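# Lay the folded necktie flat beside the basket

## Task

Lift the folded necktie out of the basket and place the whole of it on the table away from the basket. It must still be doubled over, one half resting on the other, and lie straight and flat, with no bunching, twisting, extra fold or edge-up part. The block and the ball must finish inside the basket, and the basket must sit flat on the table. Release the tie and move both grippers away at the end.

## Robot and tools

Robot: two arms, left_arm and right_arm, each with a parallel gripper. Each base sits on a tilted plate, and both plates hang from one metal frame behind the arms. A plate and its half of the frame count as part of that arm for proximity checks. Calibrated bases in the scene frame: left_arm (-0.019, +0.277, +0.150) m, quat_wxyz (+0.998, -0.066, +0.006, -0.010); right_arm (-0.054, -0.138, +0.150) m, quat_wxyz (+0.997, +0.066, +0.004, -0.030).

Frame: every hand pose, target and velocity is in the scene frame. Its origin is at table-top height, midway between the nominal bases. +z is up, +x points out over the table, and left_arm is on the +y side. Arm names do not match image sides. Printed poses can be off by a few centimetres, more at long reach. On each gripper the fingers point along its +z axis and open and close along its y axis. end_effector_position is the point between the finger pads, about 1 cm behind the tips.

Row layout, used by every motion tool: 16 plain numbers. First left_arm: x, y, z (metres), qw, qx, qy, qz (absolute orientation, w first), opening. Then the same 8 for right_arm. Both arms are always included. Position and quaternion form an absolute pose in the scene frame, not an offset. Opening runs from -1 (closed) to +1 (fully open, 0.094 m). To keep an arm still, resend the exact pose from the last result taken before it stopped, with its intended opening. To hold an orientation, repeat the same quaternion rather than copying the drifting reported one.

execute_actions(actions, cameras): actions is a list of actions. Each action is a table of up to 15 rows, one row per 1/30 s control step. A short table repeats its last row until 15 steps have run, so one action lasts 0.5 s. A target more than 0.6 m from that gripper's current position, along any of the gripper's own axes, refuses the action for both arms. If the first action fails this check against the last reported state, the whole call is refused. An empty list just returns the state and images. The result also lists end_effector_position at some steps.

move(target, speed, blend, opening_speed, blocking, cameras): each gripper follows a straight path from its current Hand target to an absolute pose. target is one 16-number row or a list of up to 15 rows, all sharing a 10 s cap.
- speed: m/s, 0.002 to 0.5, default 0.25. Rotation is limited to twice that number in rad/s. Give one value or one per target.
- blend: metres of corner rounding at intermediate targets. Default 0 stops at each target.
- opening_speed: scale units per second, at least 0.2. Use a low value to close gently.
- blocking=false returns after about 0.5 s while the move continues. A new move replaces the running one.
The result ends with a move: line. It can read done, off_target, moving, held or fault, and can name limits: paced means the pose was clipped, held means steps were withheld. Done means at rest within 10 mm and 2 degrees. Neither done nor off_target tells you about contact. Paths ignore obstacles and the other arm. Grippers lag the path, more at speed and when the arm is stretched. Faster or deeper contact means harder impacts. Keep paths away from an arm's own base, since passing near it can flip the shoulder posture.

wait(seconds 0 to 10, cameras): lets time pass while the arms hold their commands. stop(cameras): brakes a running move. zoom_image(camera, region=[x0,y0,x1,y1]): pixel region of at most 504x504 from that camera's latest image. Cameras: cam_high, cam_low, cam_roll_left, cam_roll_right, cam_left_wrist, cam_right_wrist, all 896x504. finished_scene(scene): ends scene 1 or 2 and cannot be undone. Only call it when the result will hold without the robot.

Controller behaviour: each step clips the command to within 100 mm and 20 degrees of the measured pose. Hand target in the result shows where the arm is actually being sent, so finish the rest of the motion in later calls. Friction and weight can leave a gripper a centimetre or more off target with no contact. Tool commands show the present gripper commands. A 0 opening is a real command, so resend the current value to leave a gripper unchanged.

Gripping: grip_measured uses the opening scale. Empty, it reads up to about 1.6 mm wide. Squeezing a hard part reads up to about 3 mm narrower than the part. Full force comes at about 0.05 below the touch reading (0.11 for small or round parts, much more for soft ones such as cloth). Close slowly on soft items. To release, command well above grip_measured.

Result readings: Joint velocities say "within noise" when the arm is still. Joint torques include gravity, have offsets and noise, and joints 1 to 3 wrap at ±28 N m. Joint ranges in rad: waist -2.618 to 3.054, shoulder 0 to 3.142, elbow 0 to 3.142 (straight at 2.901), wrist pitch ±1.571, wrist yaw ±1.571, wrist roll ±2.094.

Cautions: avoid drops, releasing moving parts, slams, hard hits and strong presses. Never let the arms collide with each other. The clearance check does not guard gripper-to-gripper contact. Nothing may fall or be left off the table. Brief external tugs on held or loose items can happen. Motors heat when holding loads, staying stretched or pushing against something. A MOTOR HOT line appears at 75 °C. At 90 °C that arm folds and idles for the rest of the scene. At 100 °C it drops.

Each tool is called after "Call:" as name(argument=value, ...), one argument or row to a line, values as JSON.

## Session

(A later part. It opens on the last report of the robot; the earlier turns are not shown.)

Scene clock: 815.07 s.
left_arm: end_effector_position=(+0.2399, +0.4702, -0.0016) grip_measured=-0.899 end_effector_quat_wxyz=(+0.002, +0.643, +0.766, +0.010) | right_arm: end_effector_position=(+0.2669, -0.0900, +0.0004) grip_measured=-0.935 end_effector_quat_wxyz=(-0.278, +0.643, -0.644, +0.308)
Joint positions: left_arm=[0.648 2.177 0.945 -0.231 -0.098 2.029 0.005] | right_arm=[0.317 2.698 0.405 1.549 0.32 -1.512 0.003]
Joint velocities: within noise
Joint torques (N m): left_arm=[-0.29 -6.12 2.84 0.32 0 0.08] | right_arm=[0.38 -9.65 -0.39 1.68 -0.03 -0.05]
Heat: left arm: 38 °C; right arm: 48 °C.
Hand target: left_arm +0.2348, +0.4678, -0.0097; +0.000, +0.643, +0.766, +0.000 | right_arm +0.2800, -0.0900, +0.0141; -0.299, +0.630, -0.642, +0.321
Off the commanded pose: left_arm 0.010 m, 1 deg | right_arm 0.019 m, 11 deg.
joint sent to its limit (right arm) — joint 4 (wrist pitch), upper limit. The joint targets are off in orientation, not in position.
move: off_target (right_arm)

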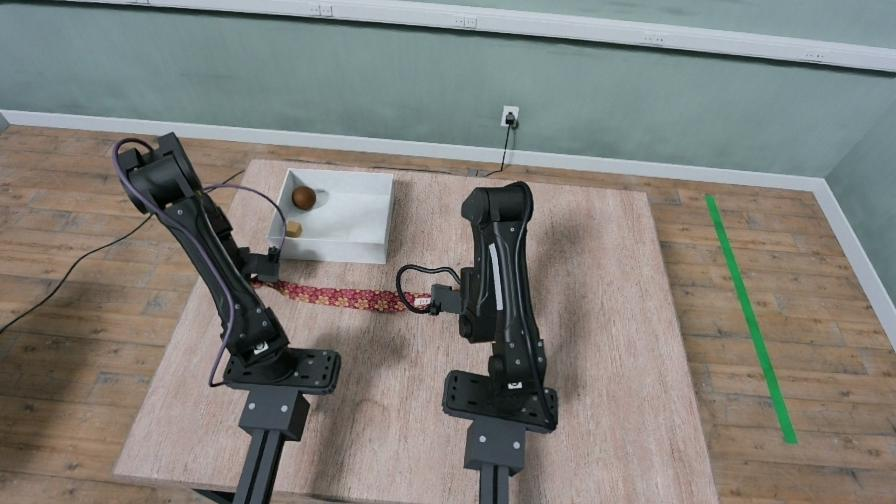

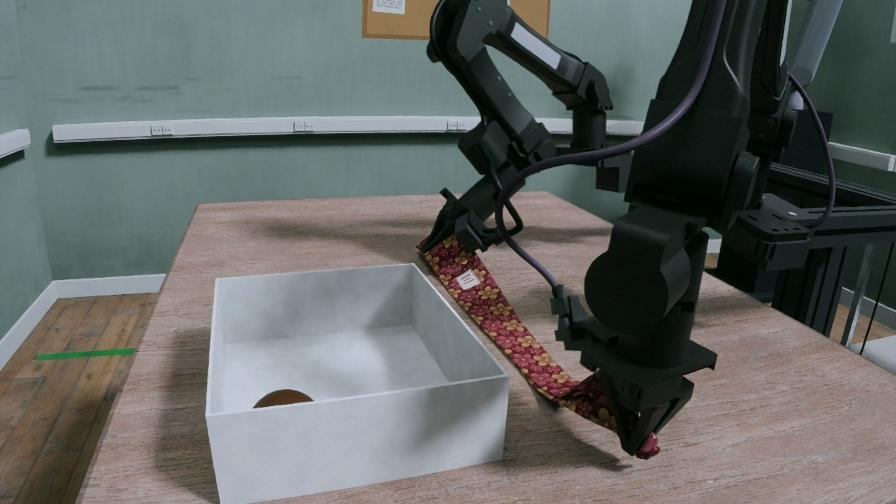

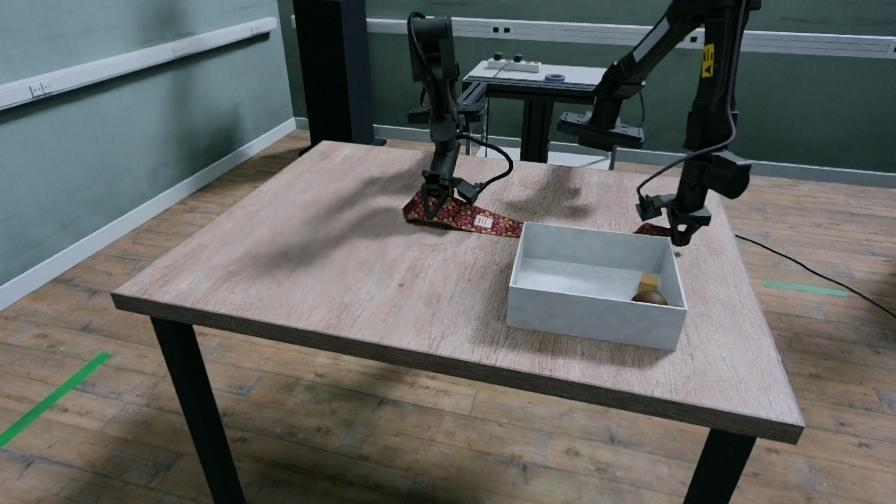

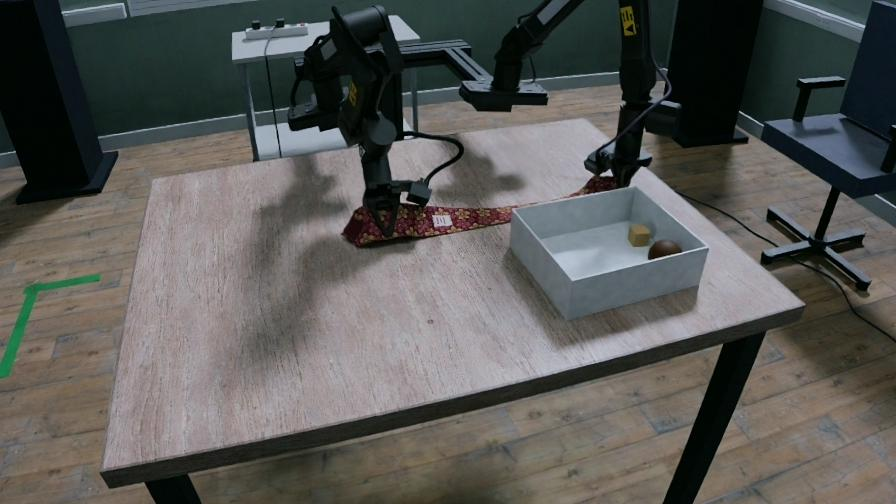

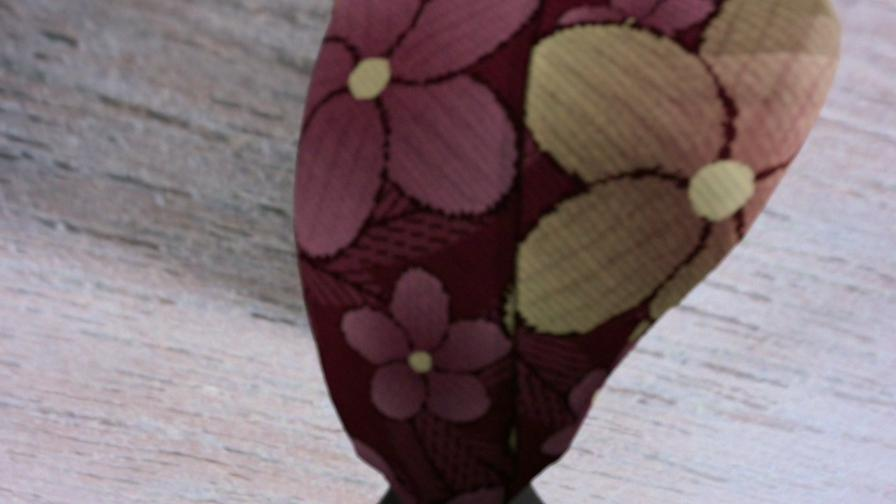

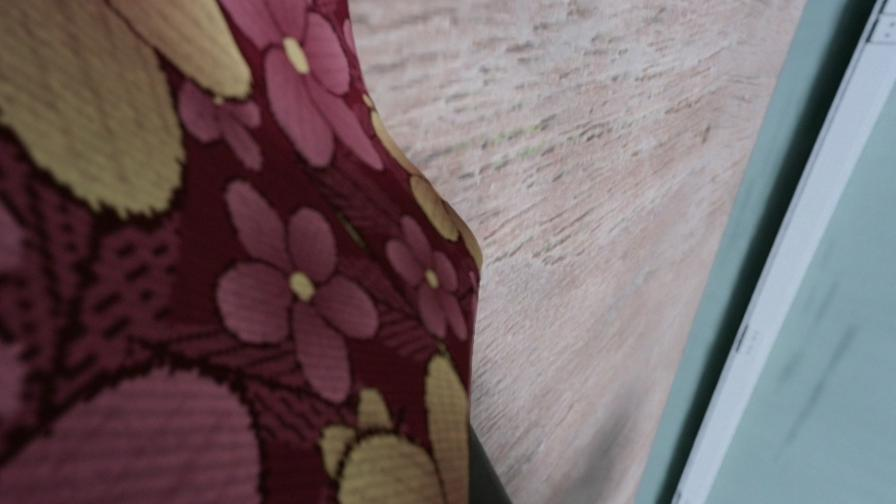

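Call:
move(
  target=[
    [0.235,0.468,-0.010,0.0,0.6428,0.766,0.0,-1,0.28,-0.09,0.017,0.299,-0.630,0.642,-0.321,-0.78],
    [0.235,0.468,-0.010,0.0,0.6428,0.766,0.0,-1,0.20,-0.085,0.08,0.299,-0.630,0.642,-0.321,-0.78],
    [0.235,0.468,-0.010,0.0,0.6428,0.766,0.0,-1,0.17,-0.20,0.2,0,0,1,0,-0.5],
  ],
  speed=[0.05,0.08,0.2],
)

Call:
zoom_image(
  camera="cam_low",
  region=[380, 180, 760, 440],
)

Call:
zoom_image(
  camera="cam_roll_right",
  region=[300, 120, 640, 300],
)

Scene clock: 836.90 s.
left_arm: end_effector_position=(+0.2403, +0.4705, -0.0016) grip_measured=-0.899 end_effector_quat_wxyz=(+0.002, +0.643, +0.766, +0.010) | right_arm: end_effector_position=(+0.1643, -0.1985, +0.1952) grip_measured=-0.503 end_effector_quat_wxyz=(-0.005, -0.009, +1.000, -0.003)
Joint positions: left_arm=[0.648 2.177 0.945 -0.229 -0.098 2.03 0.005] | right_arm=[-0.079 1.423 0.861 -0.996 0.138 -0.157 0.023]
Joint velocities: within noise
Joint torques (N m): left_arm=[-0.35 -6.09 2.69 0.31 0.02 0.04] | right_arm=[0.13 -3.52 8.75 0.12 -0.09 0.12]
Heat: left arm: 40 °C; right arm: 47 °C.
Hand target: left_arm +0.2348, +0.4678, -0.0097; +0.000, +0.643, +0.766, +0.000 | right_arm +0.1698, -0.2000, +0.1999; +0.000, +0.000, +1.000, +0.000
Off the commanded pose: left_arm 0.010 m, 1 deg | right_arm 0.008 m, 1 deg.
move: done

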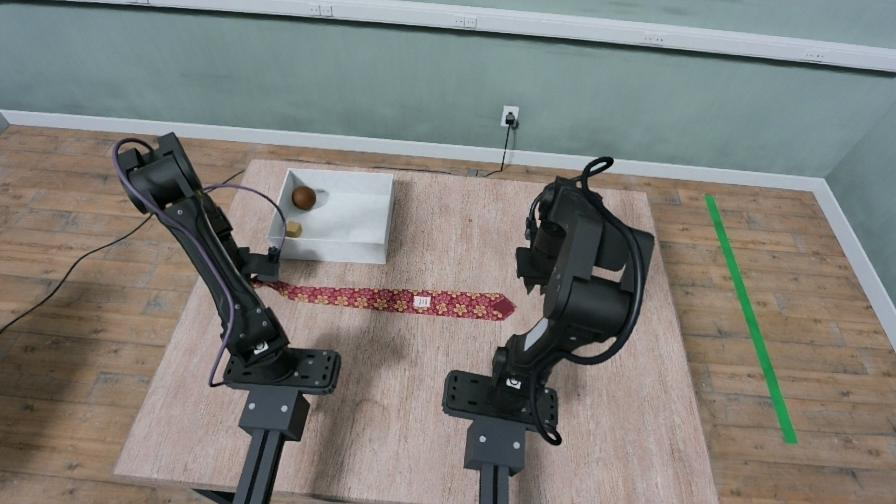

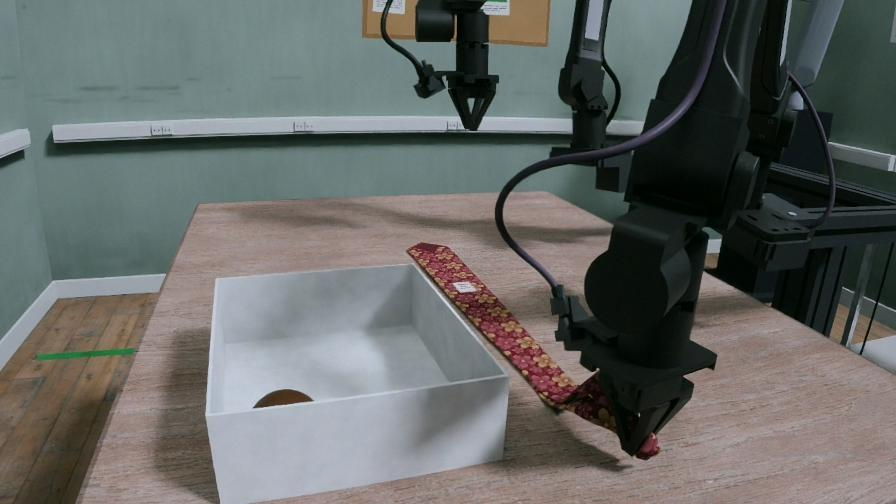

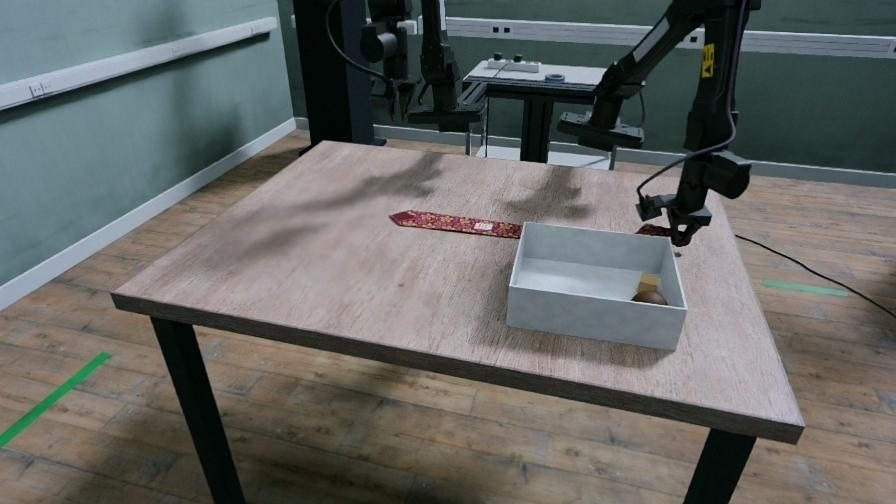

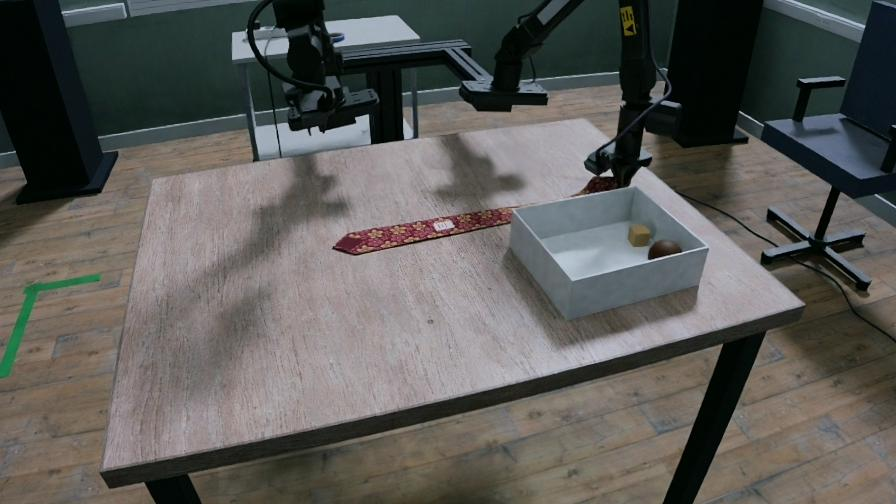

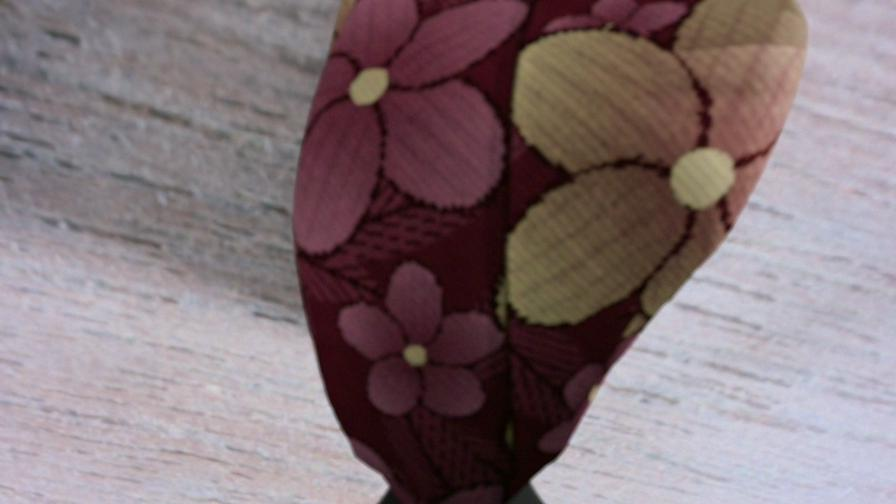

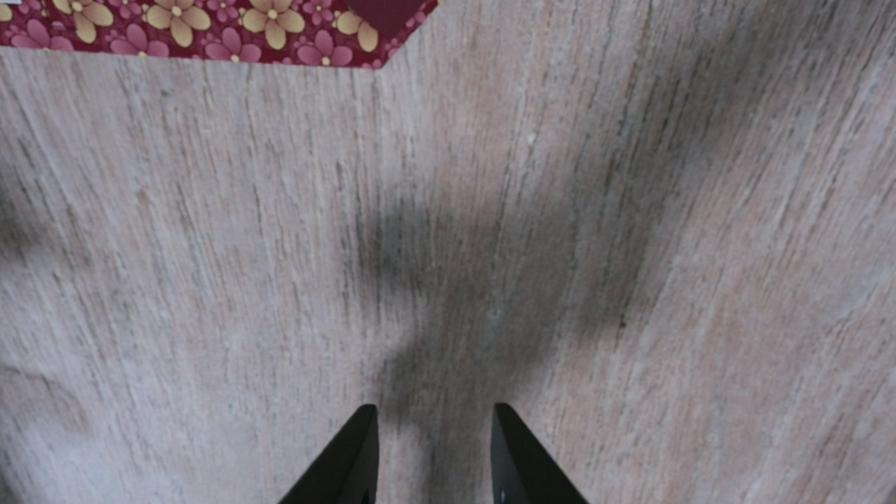

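Scaled by 1.326 from the camera's 896x504 image, which has a finer 1280x720 frame.

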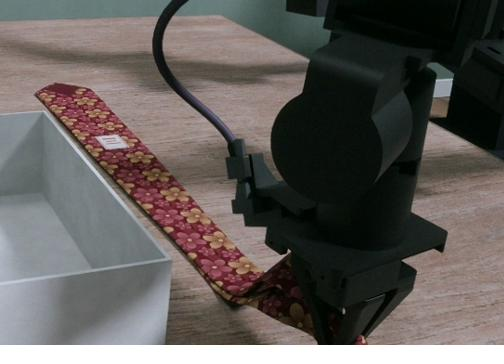

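Scaled by 1.482 from the camera's 896x504 image, which has a finer 1280x720 frame.

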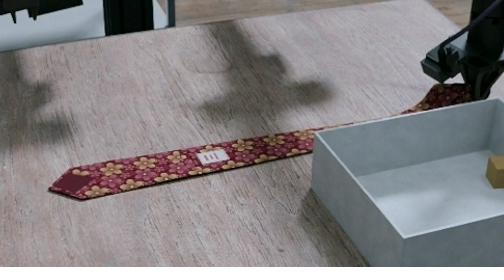

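Call:
move(
  target=[
    [0.235,0.485,-0.012,0.0,0.6428,0.766,0.0,-1,0.10,-0.30,0.22,0,0,1,0,-0.5],
    [0.235,0.485,-0.010,0.0,0.6428,0.766,0.0,-0.4,0.10,-0.30,0.22,0,0,1,0,-0.5],
    [0.235,0.48,0.15,0.0,0.6428,0.766,0.0,-0.4,0.10,-0.30,0.22,0,0,1,0,-0.5],
  ],
  speed=[0.04,0.05,0.08],
)

Call:
zoom_image(
  camera="cam_low",
  region=[380, 180, 760, 440],
)

Call:
zoom_image(
  camera="cam_roll_right",
  region=[450, 120, 790, 300],
)

Scene clock: 858.83 s.
left_arm: end_effector_position=(+0.2289, +0.4772, +0.1358) grip_measured=-0.402 end_effector_quat_wxyz=(-0.004, +0.642, +0.766, -0.015) | right_arm: end_effector_position=(+0.0951, -0.2951, +0.2087) grip_measured=-0.503 end_effector_quat_wxyz=(-0.019, -0.001, +1.000, +0.008)
Joint positions: left_arm=[0.644 1.795 1.088 -0.806 -0.098 2.02 0.028] | right_arm=[-0.635 1.301 0.874 -1.096 0.111 -0.697 0.023]
Joint velocities: within noise
Joint torques (N m): left_arm=[-1.44 -9.48 6.13 -0.1 -0.02 -0.05] | right_arm=[-0.25 -5.63 8.94 0.05 -0.11 -0.09]
Heat: left arm: 41 °C; right arm: 42 °C.
Hand target: left_arm +0.2349, +0.4799, +0.1497; +0.000, +0.643, +0.766, +0.000 | right_arm +0.0998, -0.2999, +0.2198; +0.000, +0.000, +1.000, +0.000
Off the commanded pose: left_arm 0.016 m, 2 deg | right_arm 0.013 m, 2 deg.
move: off_target (left_arm, right_arm)

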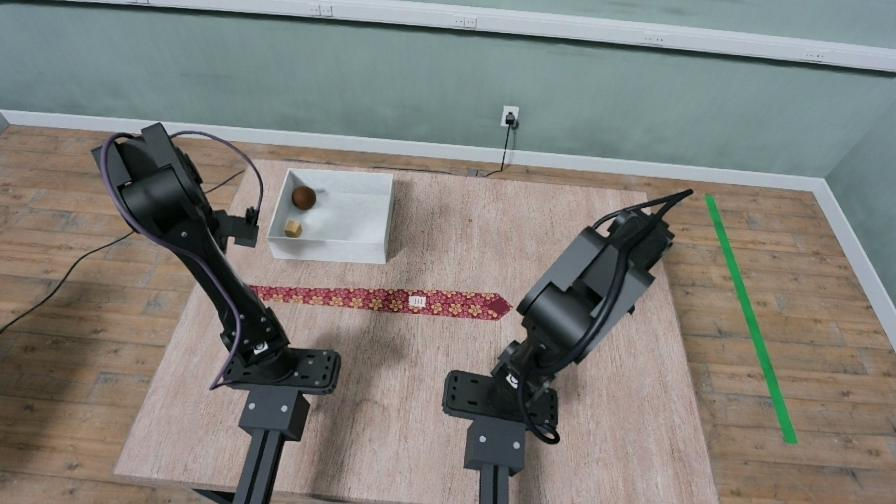

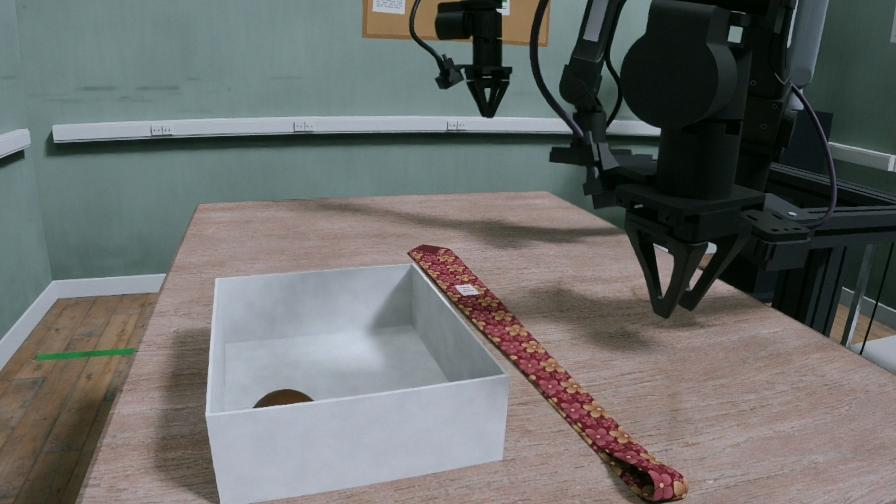

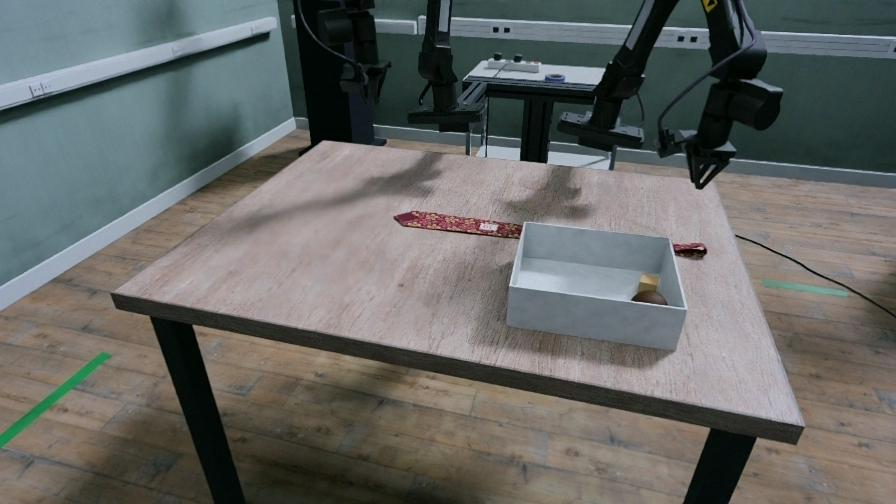

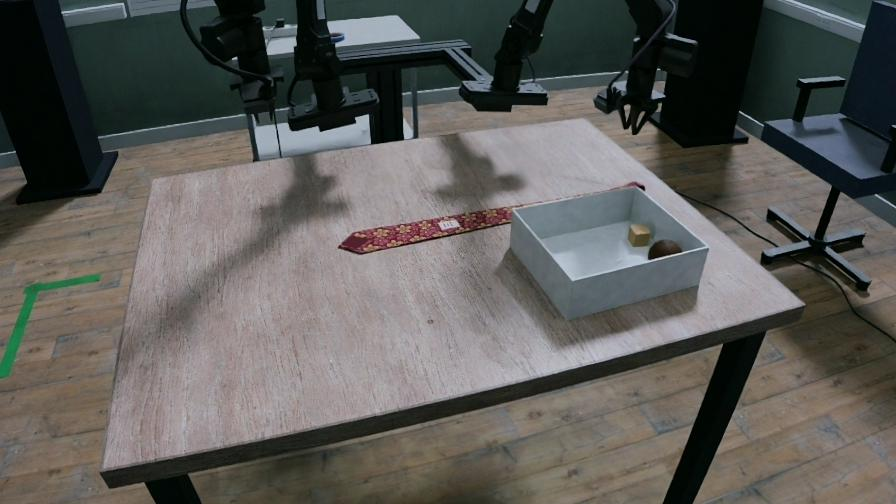

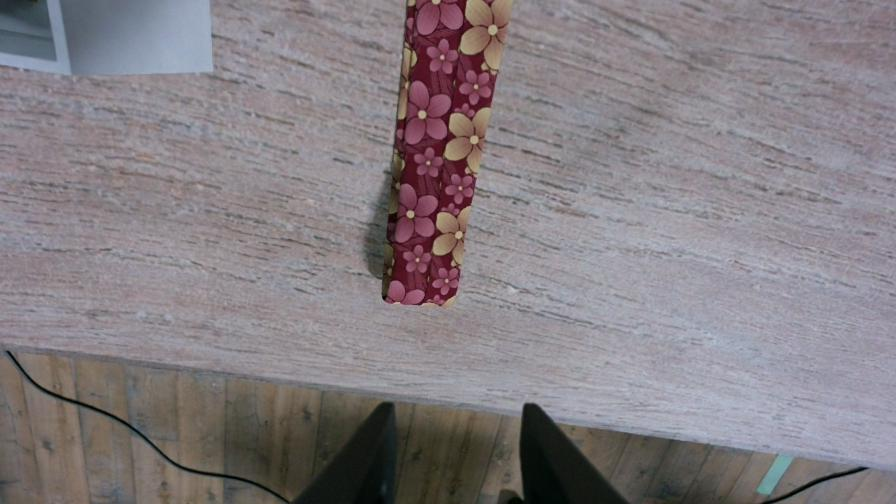

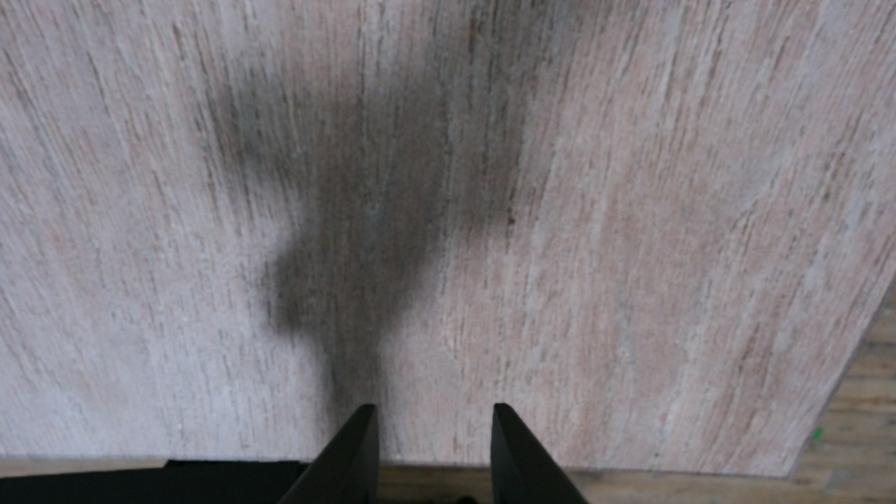

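Scaled by 1.326 from the camera's 896x504 image, which has a finer 1280x720 frame.

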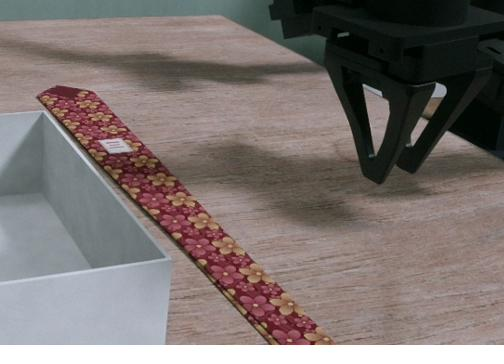

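Scaled by 1.482 from the camera's 896x504 image, which has a finer 1280x720 frame.

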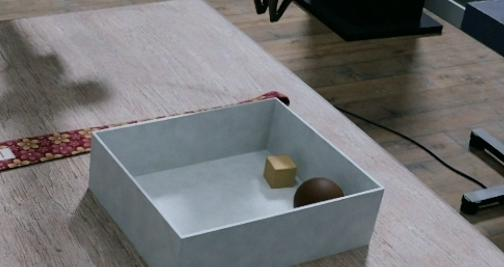

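Call:
zoom_image(
  camera="cam_left_wrist",
  region=[320, 0, 580, 340],
)

Call:
zoom_image(
  camera="cam_low",
  region=[540, 390, 720, 504],
)

Call:
zoom_image(
  camera="cam_roll_left",
  region=[640, 210, 740, 290],
)

Scaled by 1.482 from the camera's 896x504 image, which has a finer 1280x720 frame.

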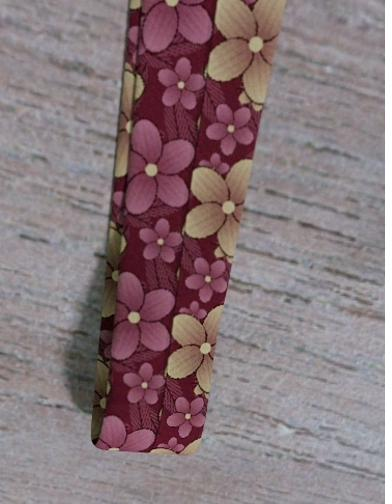

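Scaled by 2.800 from the camera's 896x504 image, which has a finer 1280x720 frame.

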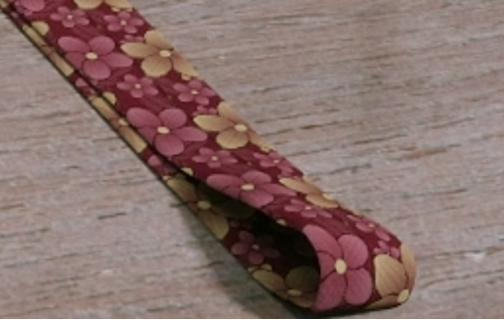

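Scaled by 5.040 from the camera's 896x504 image, which has a finer 1280x720 frame.

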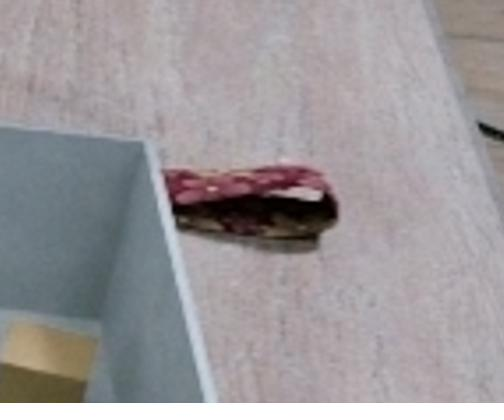

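Call:
move(
  target=[0.245,0.51,0.06,0.0,0.6428,0.766,0.0,-1,0.10,-0.30,0.22,0,0,1,0,-0.5],
  speed=0.1,
  cameras=["cam_low","cam_roll_left","cam_left_wrist","cam_high"],
)

Call:
zoom_image(
  camera="cam_low",
  region=[540, 330, 800, 504],
)

Scene clock: 886.87 s.
left_arm: end_effector_position=(+0.2408, +0.5065, +0.0643) grip_measured=-0.986 end_effector_quat_wxyz=(-0.003, +0.642, +0.766, +0.000) | right_arm: end_effector_position=(+0.0950, -0.2949, +0.2087) grip_measured=-0.503 end_effector_quat_wxyz=(-0.019, -0.001, +1.000, +0.008)
Joint positions: left_arm=[0.711 2.025 1.094 -0.547 -0.098 2.09 0.001] | right_arm=[-0.635 1.301 0.874 -1.096 0.11 -0.697 0.023]
Joint velocities: within noise
Joint torques (N m): left_arm=[-0.51 -6.54 5.44 0.28 0.12 0.06] | right_arm=[-0.13 -5.74 8.95 0.04 -0.09 -0.1]
Heat: left arm: 47 °C; right arm: 42 °C.
Hand target: left_arm +0.2449, +0.5099, +0.0601; +0.000, +0.643, +0.766, +0.000 | right_arm +0.0998, -0.2999, +0.2198; +0.000, +0.000, +1.000, +0.000
Off the commanded pose: left_arm 0.007 m, 0 deg | right_arm 0.013 m, 2 deg.
move: off_target (right_arm)
Images, in order (width x height): cam_high 896x504, cam_low 896x504, cam_roll_left 896x504, cam_left_wrist 896x504.

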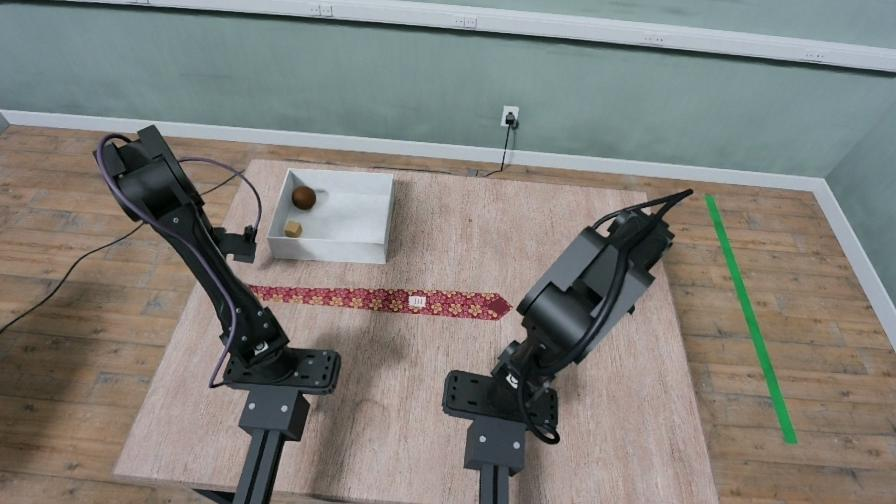

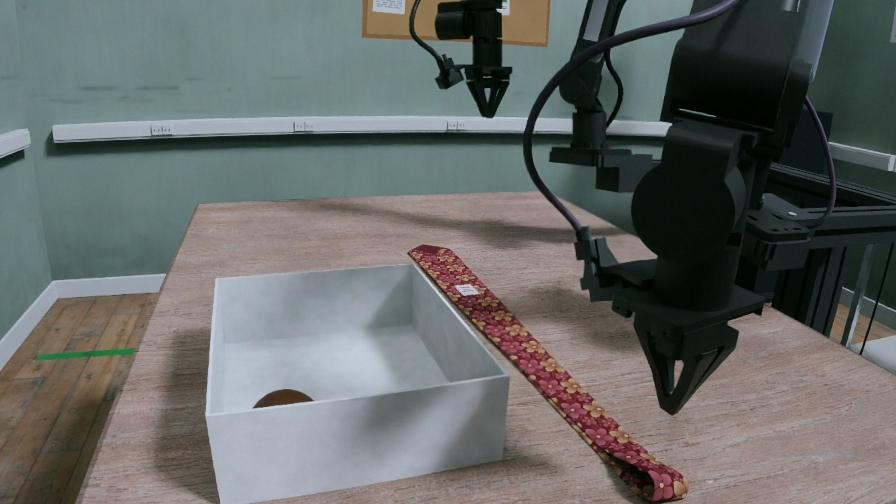

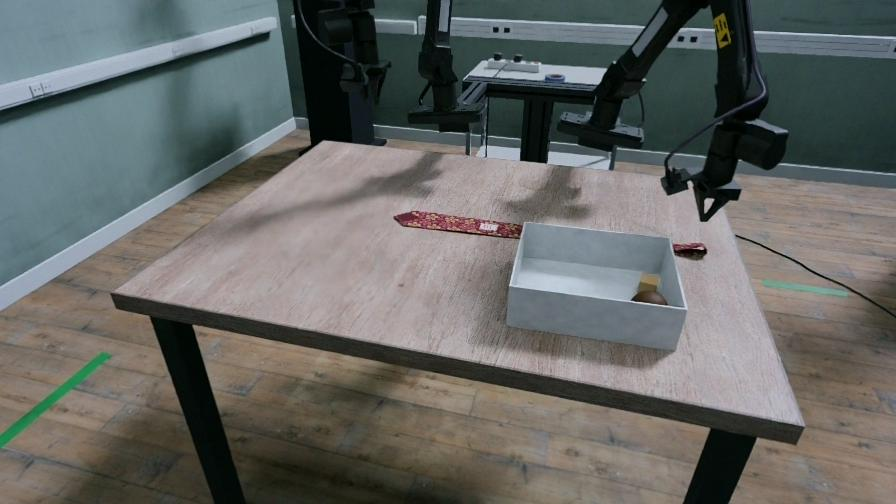

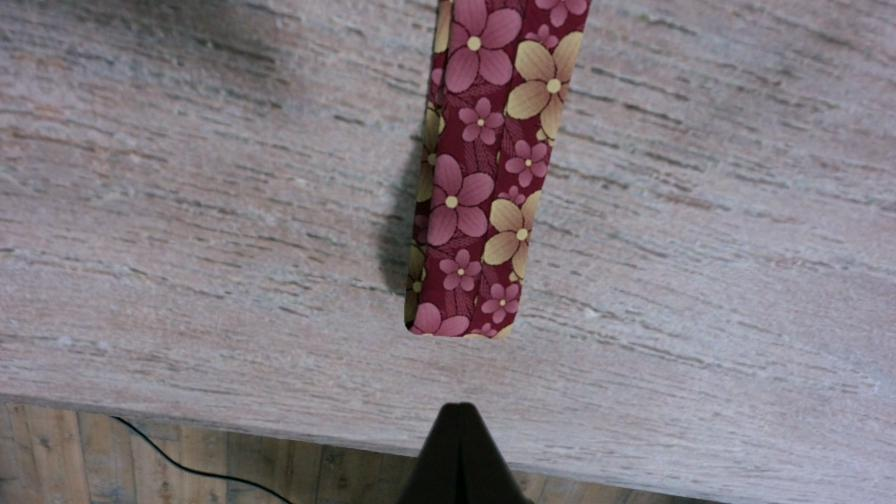

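Scaled by 1.938 from the camera's 896x504 image, which has a finer 1280x720 frame.

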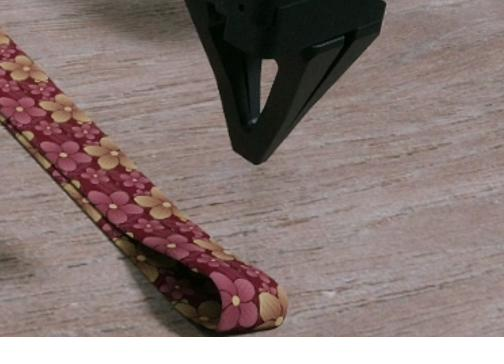

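Call:
move(
  target=[0.245,0.51,0.035,0.0,0.6428,0.766,0.0,-1,0.10,-0.30,0.22,0,0,1,0,-0.5],
  speed=0.1,
  cameras=["cam_low","cam_roll_left","cam_left_wrist"],
)

Call:
zoom_image(
  camera="cam_low",
  region=[540, 330, 800, 504],
)

Call:
zoom_image(
  camera="cam_roll_left",
  region=[640, 180, 760, 280],
)

Scene clock: 911.63 s.
left_arm: end_effector_position=(+0.2456, +0.5098, +0.0423) grip_measured=-0.986 end_effector_quat_wxyz=(-0.002, +0.641, +0.767, +0.006) | right_arm: end_effector_position=(+0.0950, -0.2949, +0.2087) grip_measured=-0.503 end_effector_quat_wxyz=(-0.019, -0.001, +1.000, +0.008)
Joint positions: left_arm=[0.715 2.094 1.094 -0.464 -0.098 2.092 0.001] | right_arm=[-0.635 1.301 0.874 -1.096 0.11 -0.697 0.023]
Joint velocities: within noise
Joint torques (N m): left_arm=[-0.24 -6.71 4.33 0.33 0.05 0.03] | right_arm=[-0.25 -5.59 8.91 0.05 -0.11 -0.11]
Heat: left arm: 43 °C; right arm: 42 °C.
Hand target: left_arm +0.2449, +0.5097, +0.0351; -0.001, +0.641, +0.767, +0.000 | right_arm +0.0998, -0.2999, +0.2198; +0.000, +0.000, +1.000, +0.000
Off the commanded pose: left_arm 0.007 m, 1 deg | right_arm 0.013 m, 2 deg.
joint sent to its limit (left arm) — joint 6 (wrist roll), upper limit. The joint targets still meet the commanded pose.
move: off_target (right_arm)
Images, in order (width x height): cam_low 896x504, cam_roll_left 896x504, cam_left_wrist 896x504.

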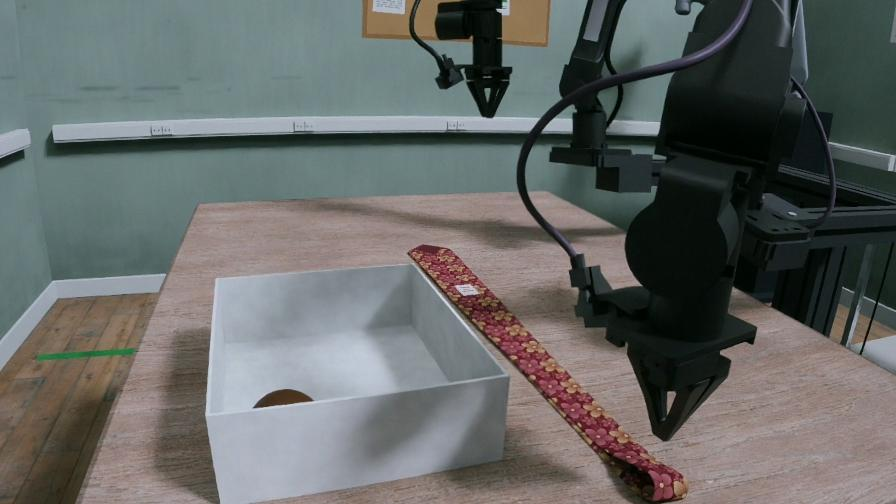

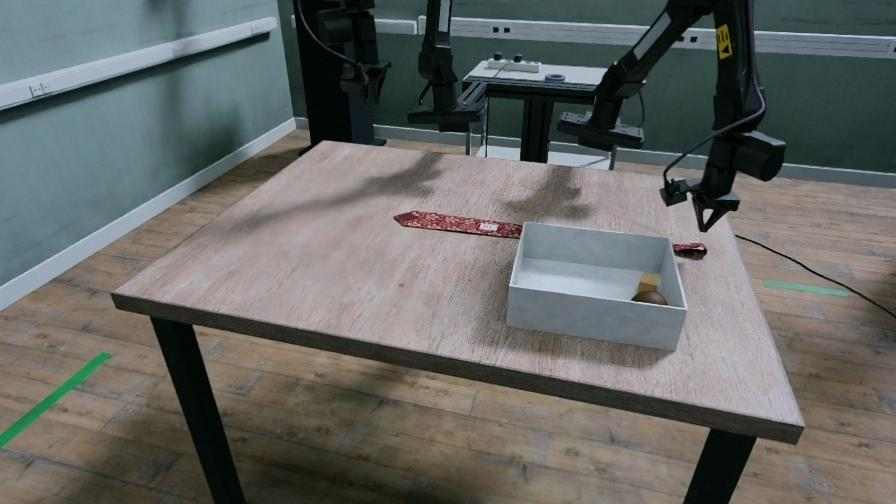

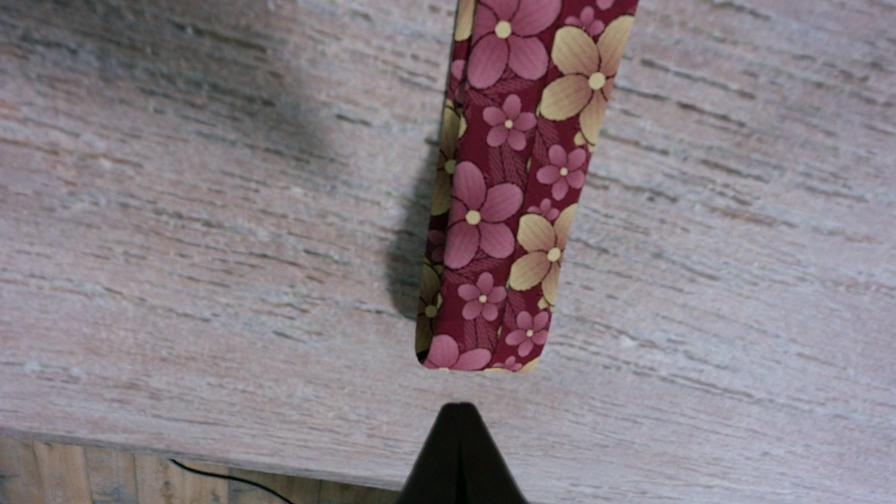

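Scaled by 1.938 from the camera's 896x504 image, which has a finer 1280x720 frame.

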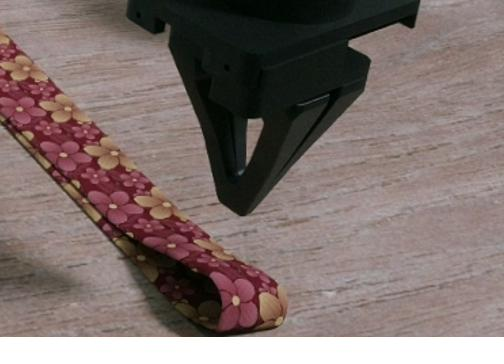

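Scaled by 4.200 from the camera's 896x504 image, which has a finer 1280x720 frame.

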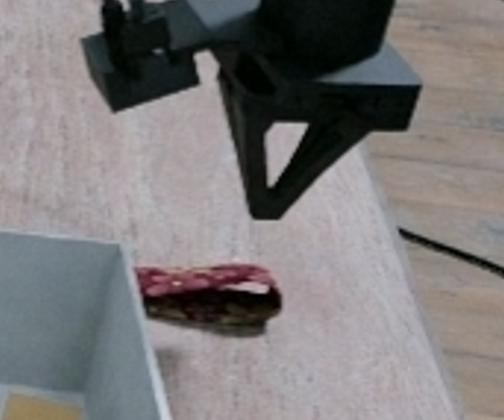

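Call:
move(
  target=[
    [0.235,0.492,0.03,0.0,0.6428,0.766,0.0,-1,0.10,-0.30,0.22,0,0,1,0,-0.5],
    [0.235,0.492,-0.018,0.0,0.6428,0.766,0.0,-1,0.10,-0.30,0.22,0,0,1,0,-0.5],
  ],
  speed=0.05,
  cameras=["cam_low","cam_roll_left","cam_left_wrist"],
)

Call:
zoom_image(
  camera="cam_low",
  region=[540, 330, 800, 504],
)

Scene clock: 926.60 s.
left_arm: end_effector_position=(+0.2402, +0.4973, -0.0087) grip_measured=-0.986 end_effector_quat_wxyz=(-0.001, +0.642, +0.767, +0.012) | right_arm: end_effector_position=(+0.0950, -0.2949, +0.2087) grip_measured=-0.503 end_effector_quat_wxyz=(-0.019, -0.001, +1.000, +0.008)
Joint positions: left_arm=[0.711 2.225 1.02 -0.247 -0.098 2.09 0.001] | right_arm=[-0.635 1.301 0.874 -1.096 0.11 -0.697 0.023]
Joint velocities: within noise
Joint torques (N m): left_arm=[-0.77 -6.42 2.35 0.32 0.07 0.05] | right_arm=[-0.13 -5.61 8.98 0.04 -0.1 -0.11]
Heat: left arm: 41 °C; right arm: 42 °C.
Hand target: left_arm +0.2349, +0.4919, -0.0176; +0.000, +0.643, +0.766, +0.000 | right_arm +0.0998, -0.2999, +0.2198; +0.000, +0.000, +1.000, +0.000
Off the commanded pose: left_arm 0.012 m, 1 deg | right_arm 0.013 m, 2 deg.
move: off_target (left_arm, right_arm)
Images, in order (width x height): cam_low 896x504, cam_roll_left 896x504, cam_left_wrist 896x504.

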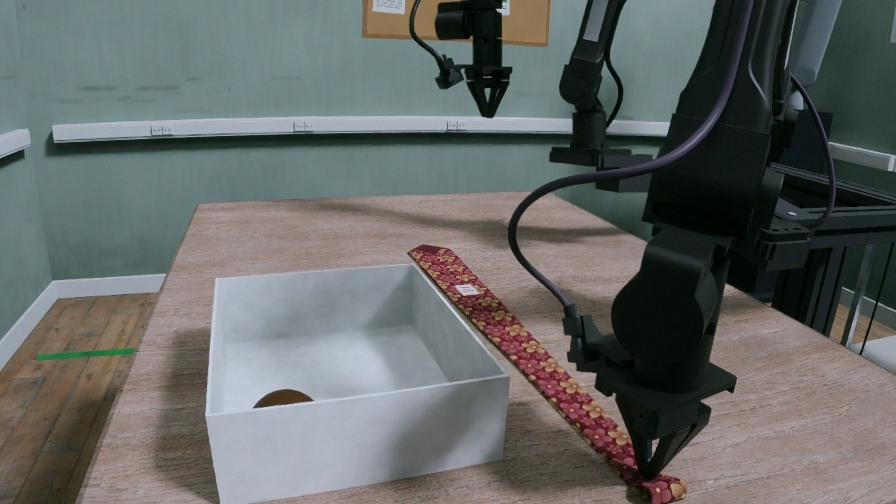

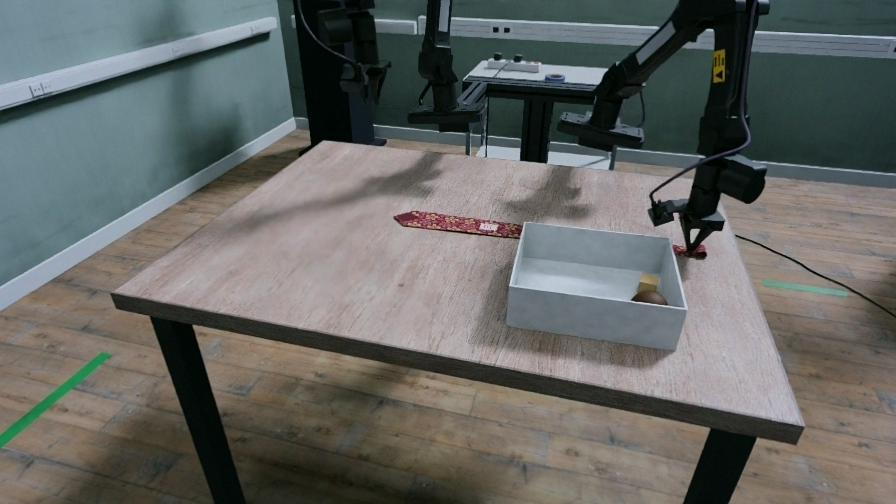

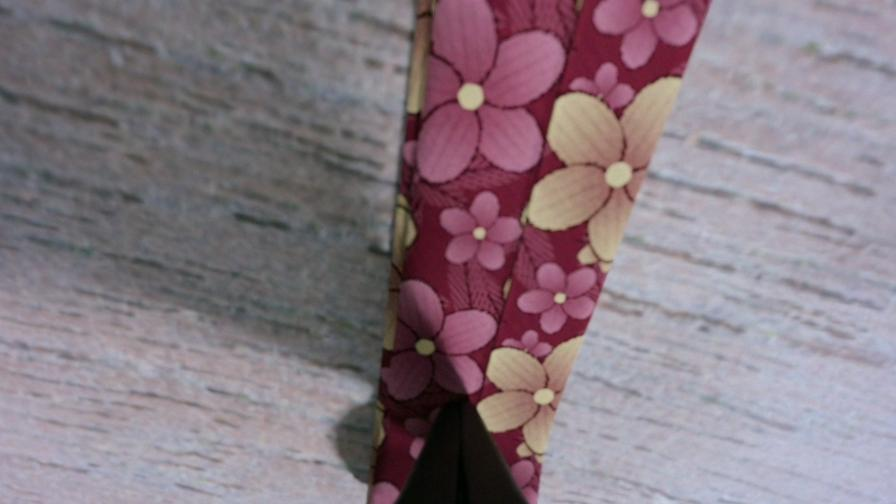

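Scaled by 1.938 from the camera's 896x504 image, which has a finer 1280x720 frame.

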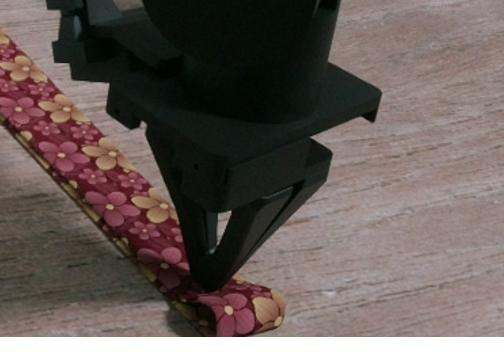

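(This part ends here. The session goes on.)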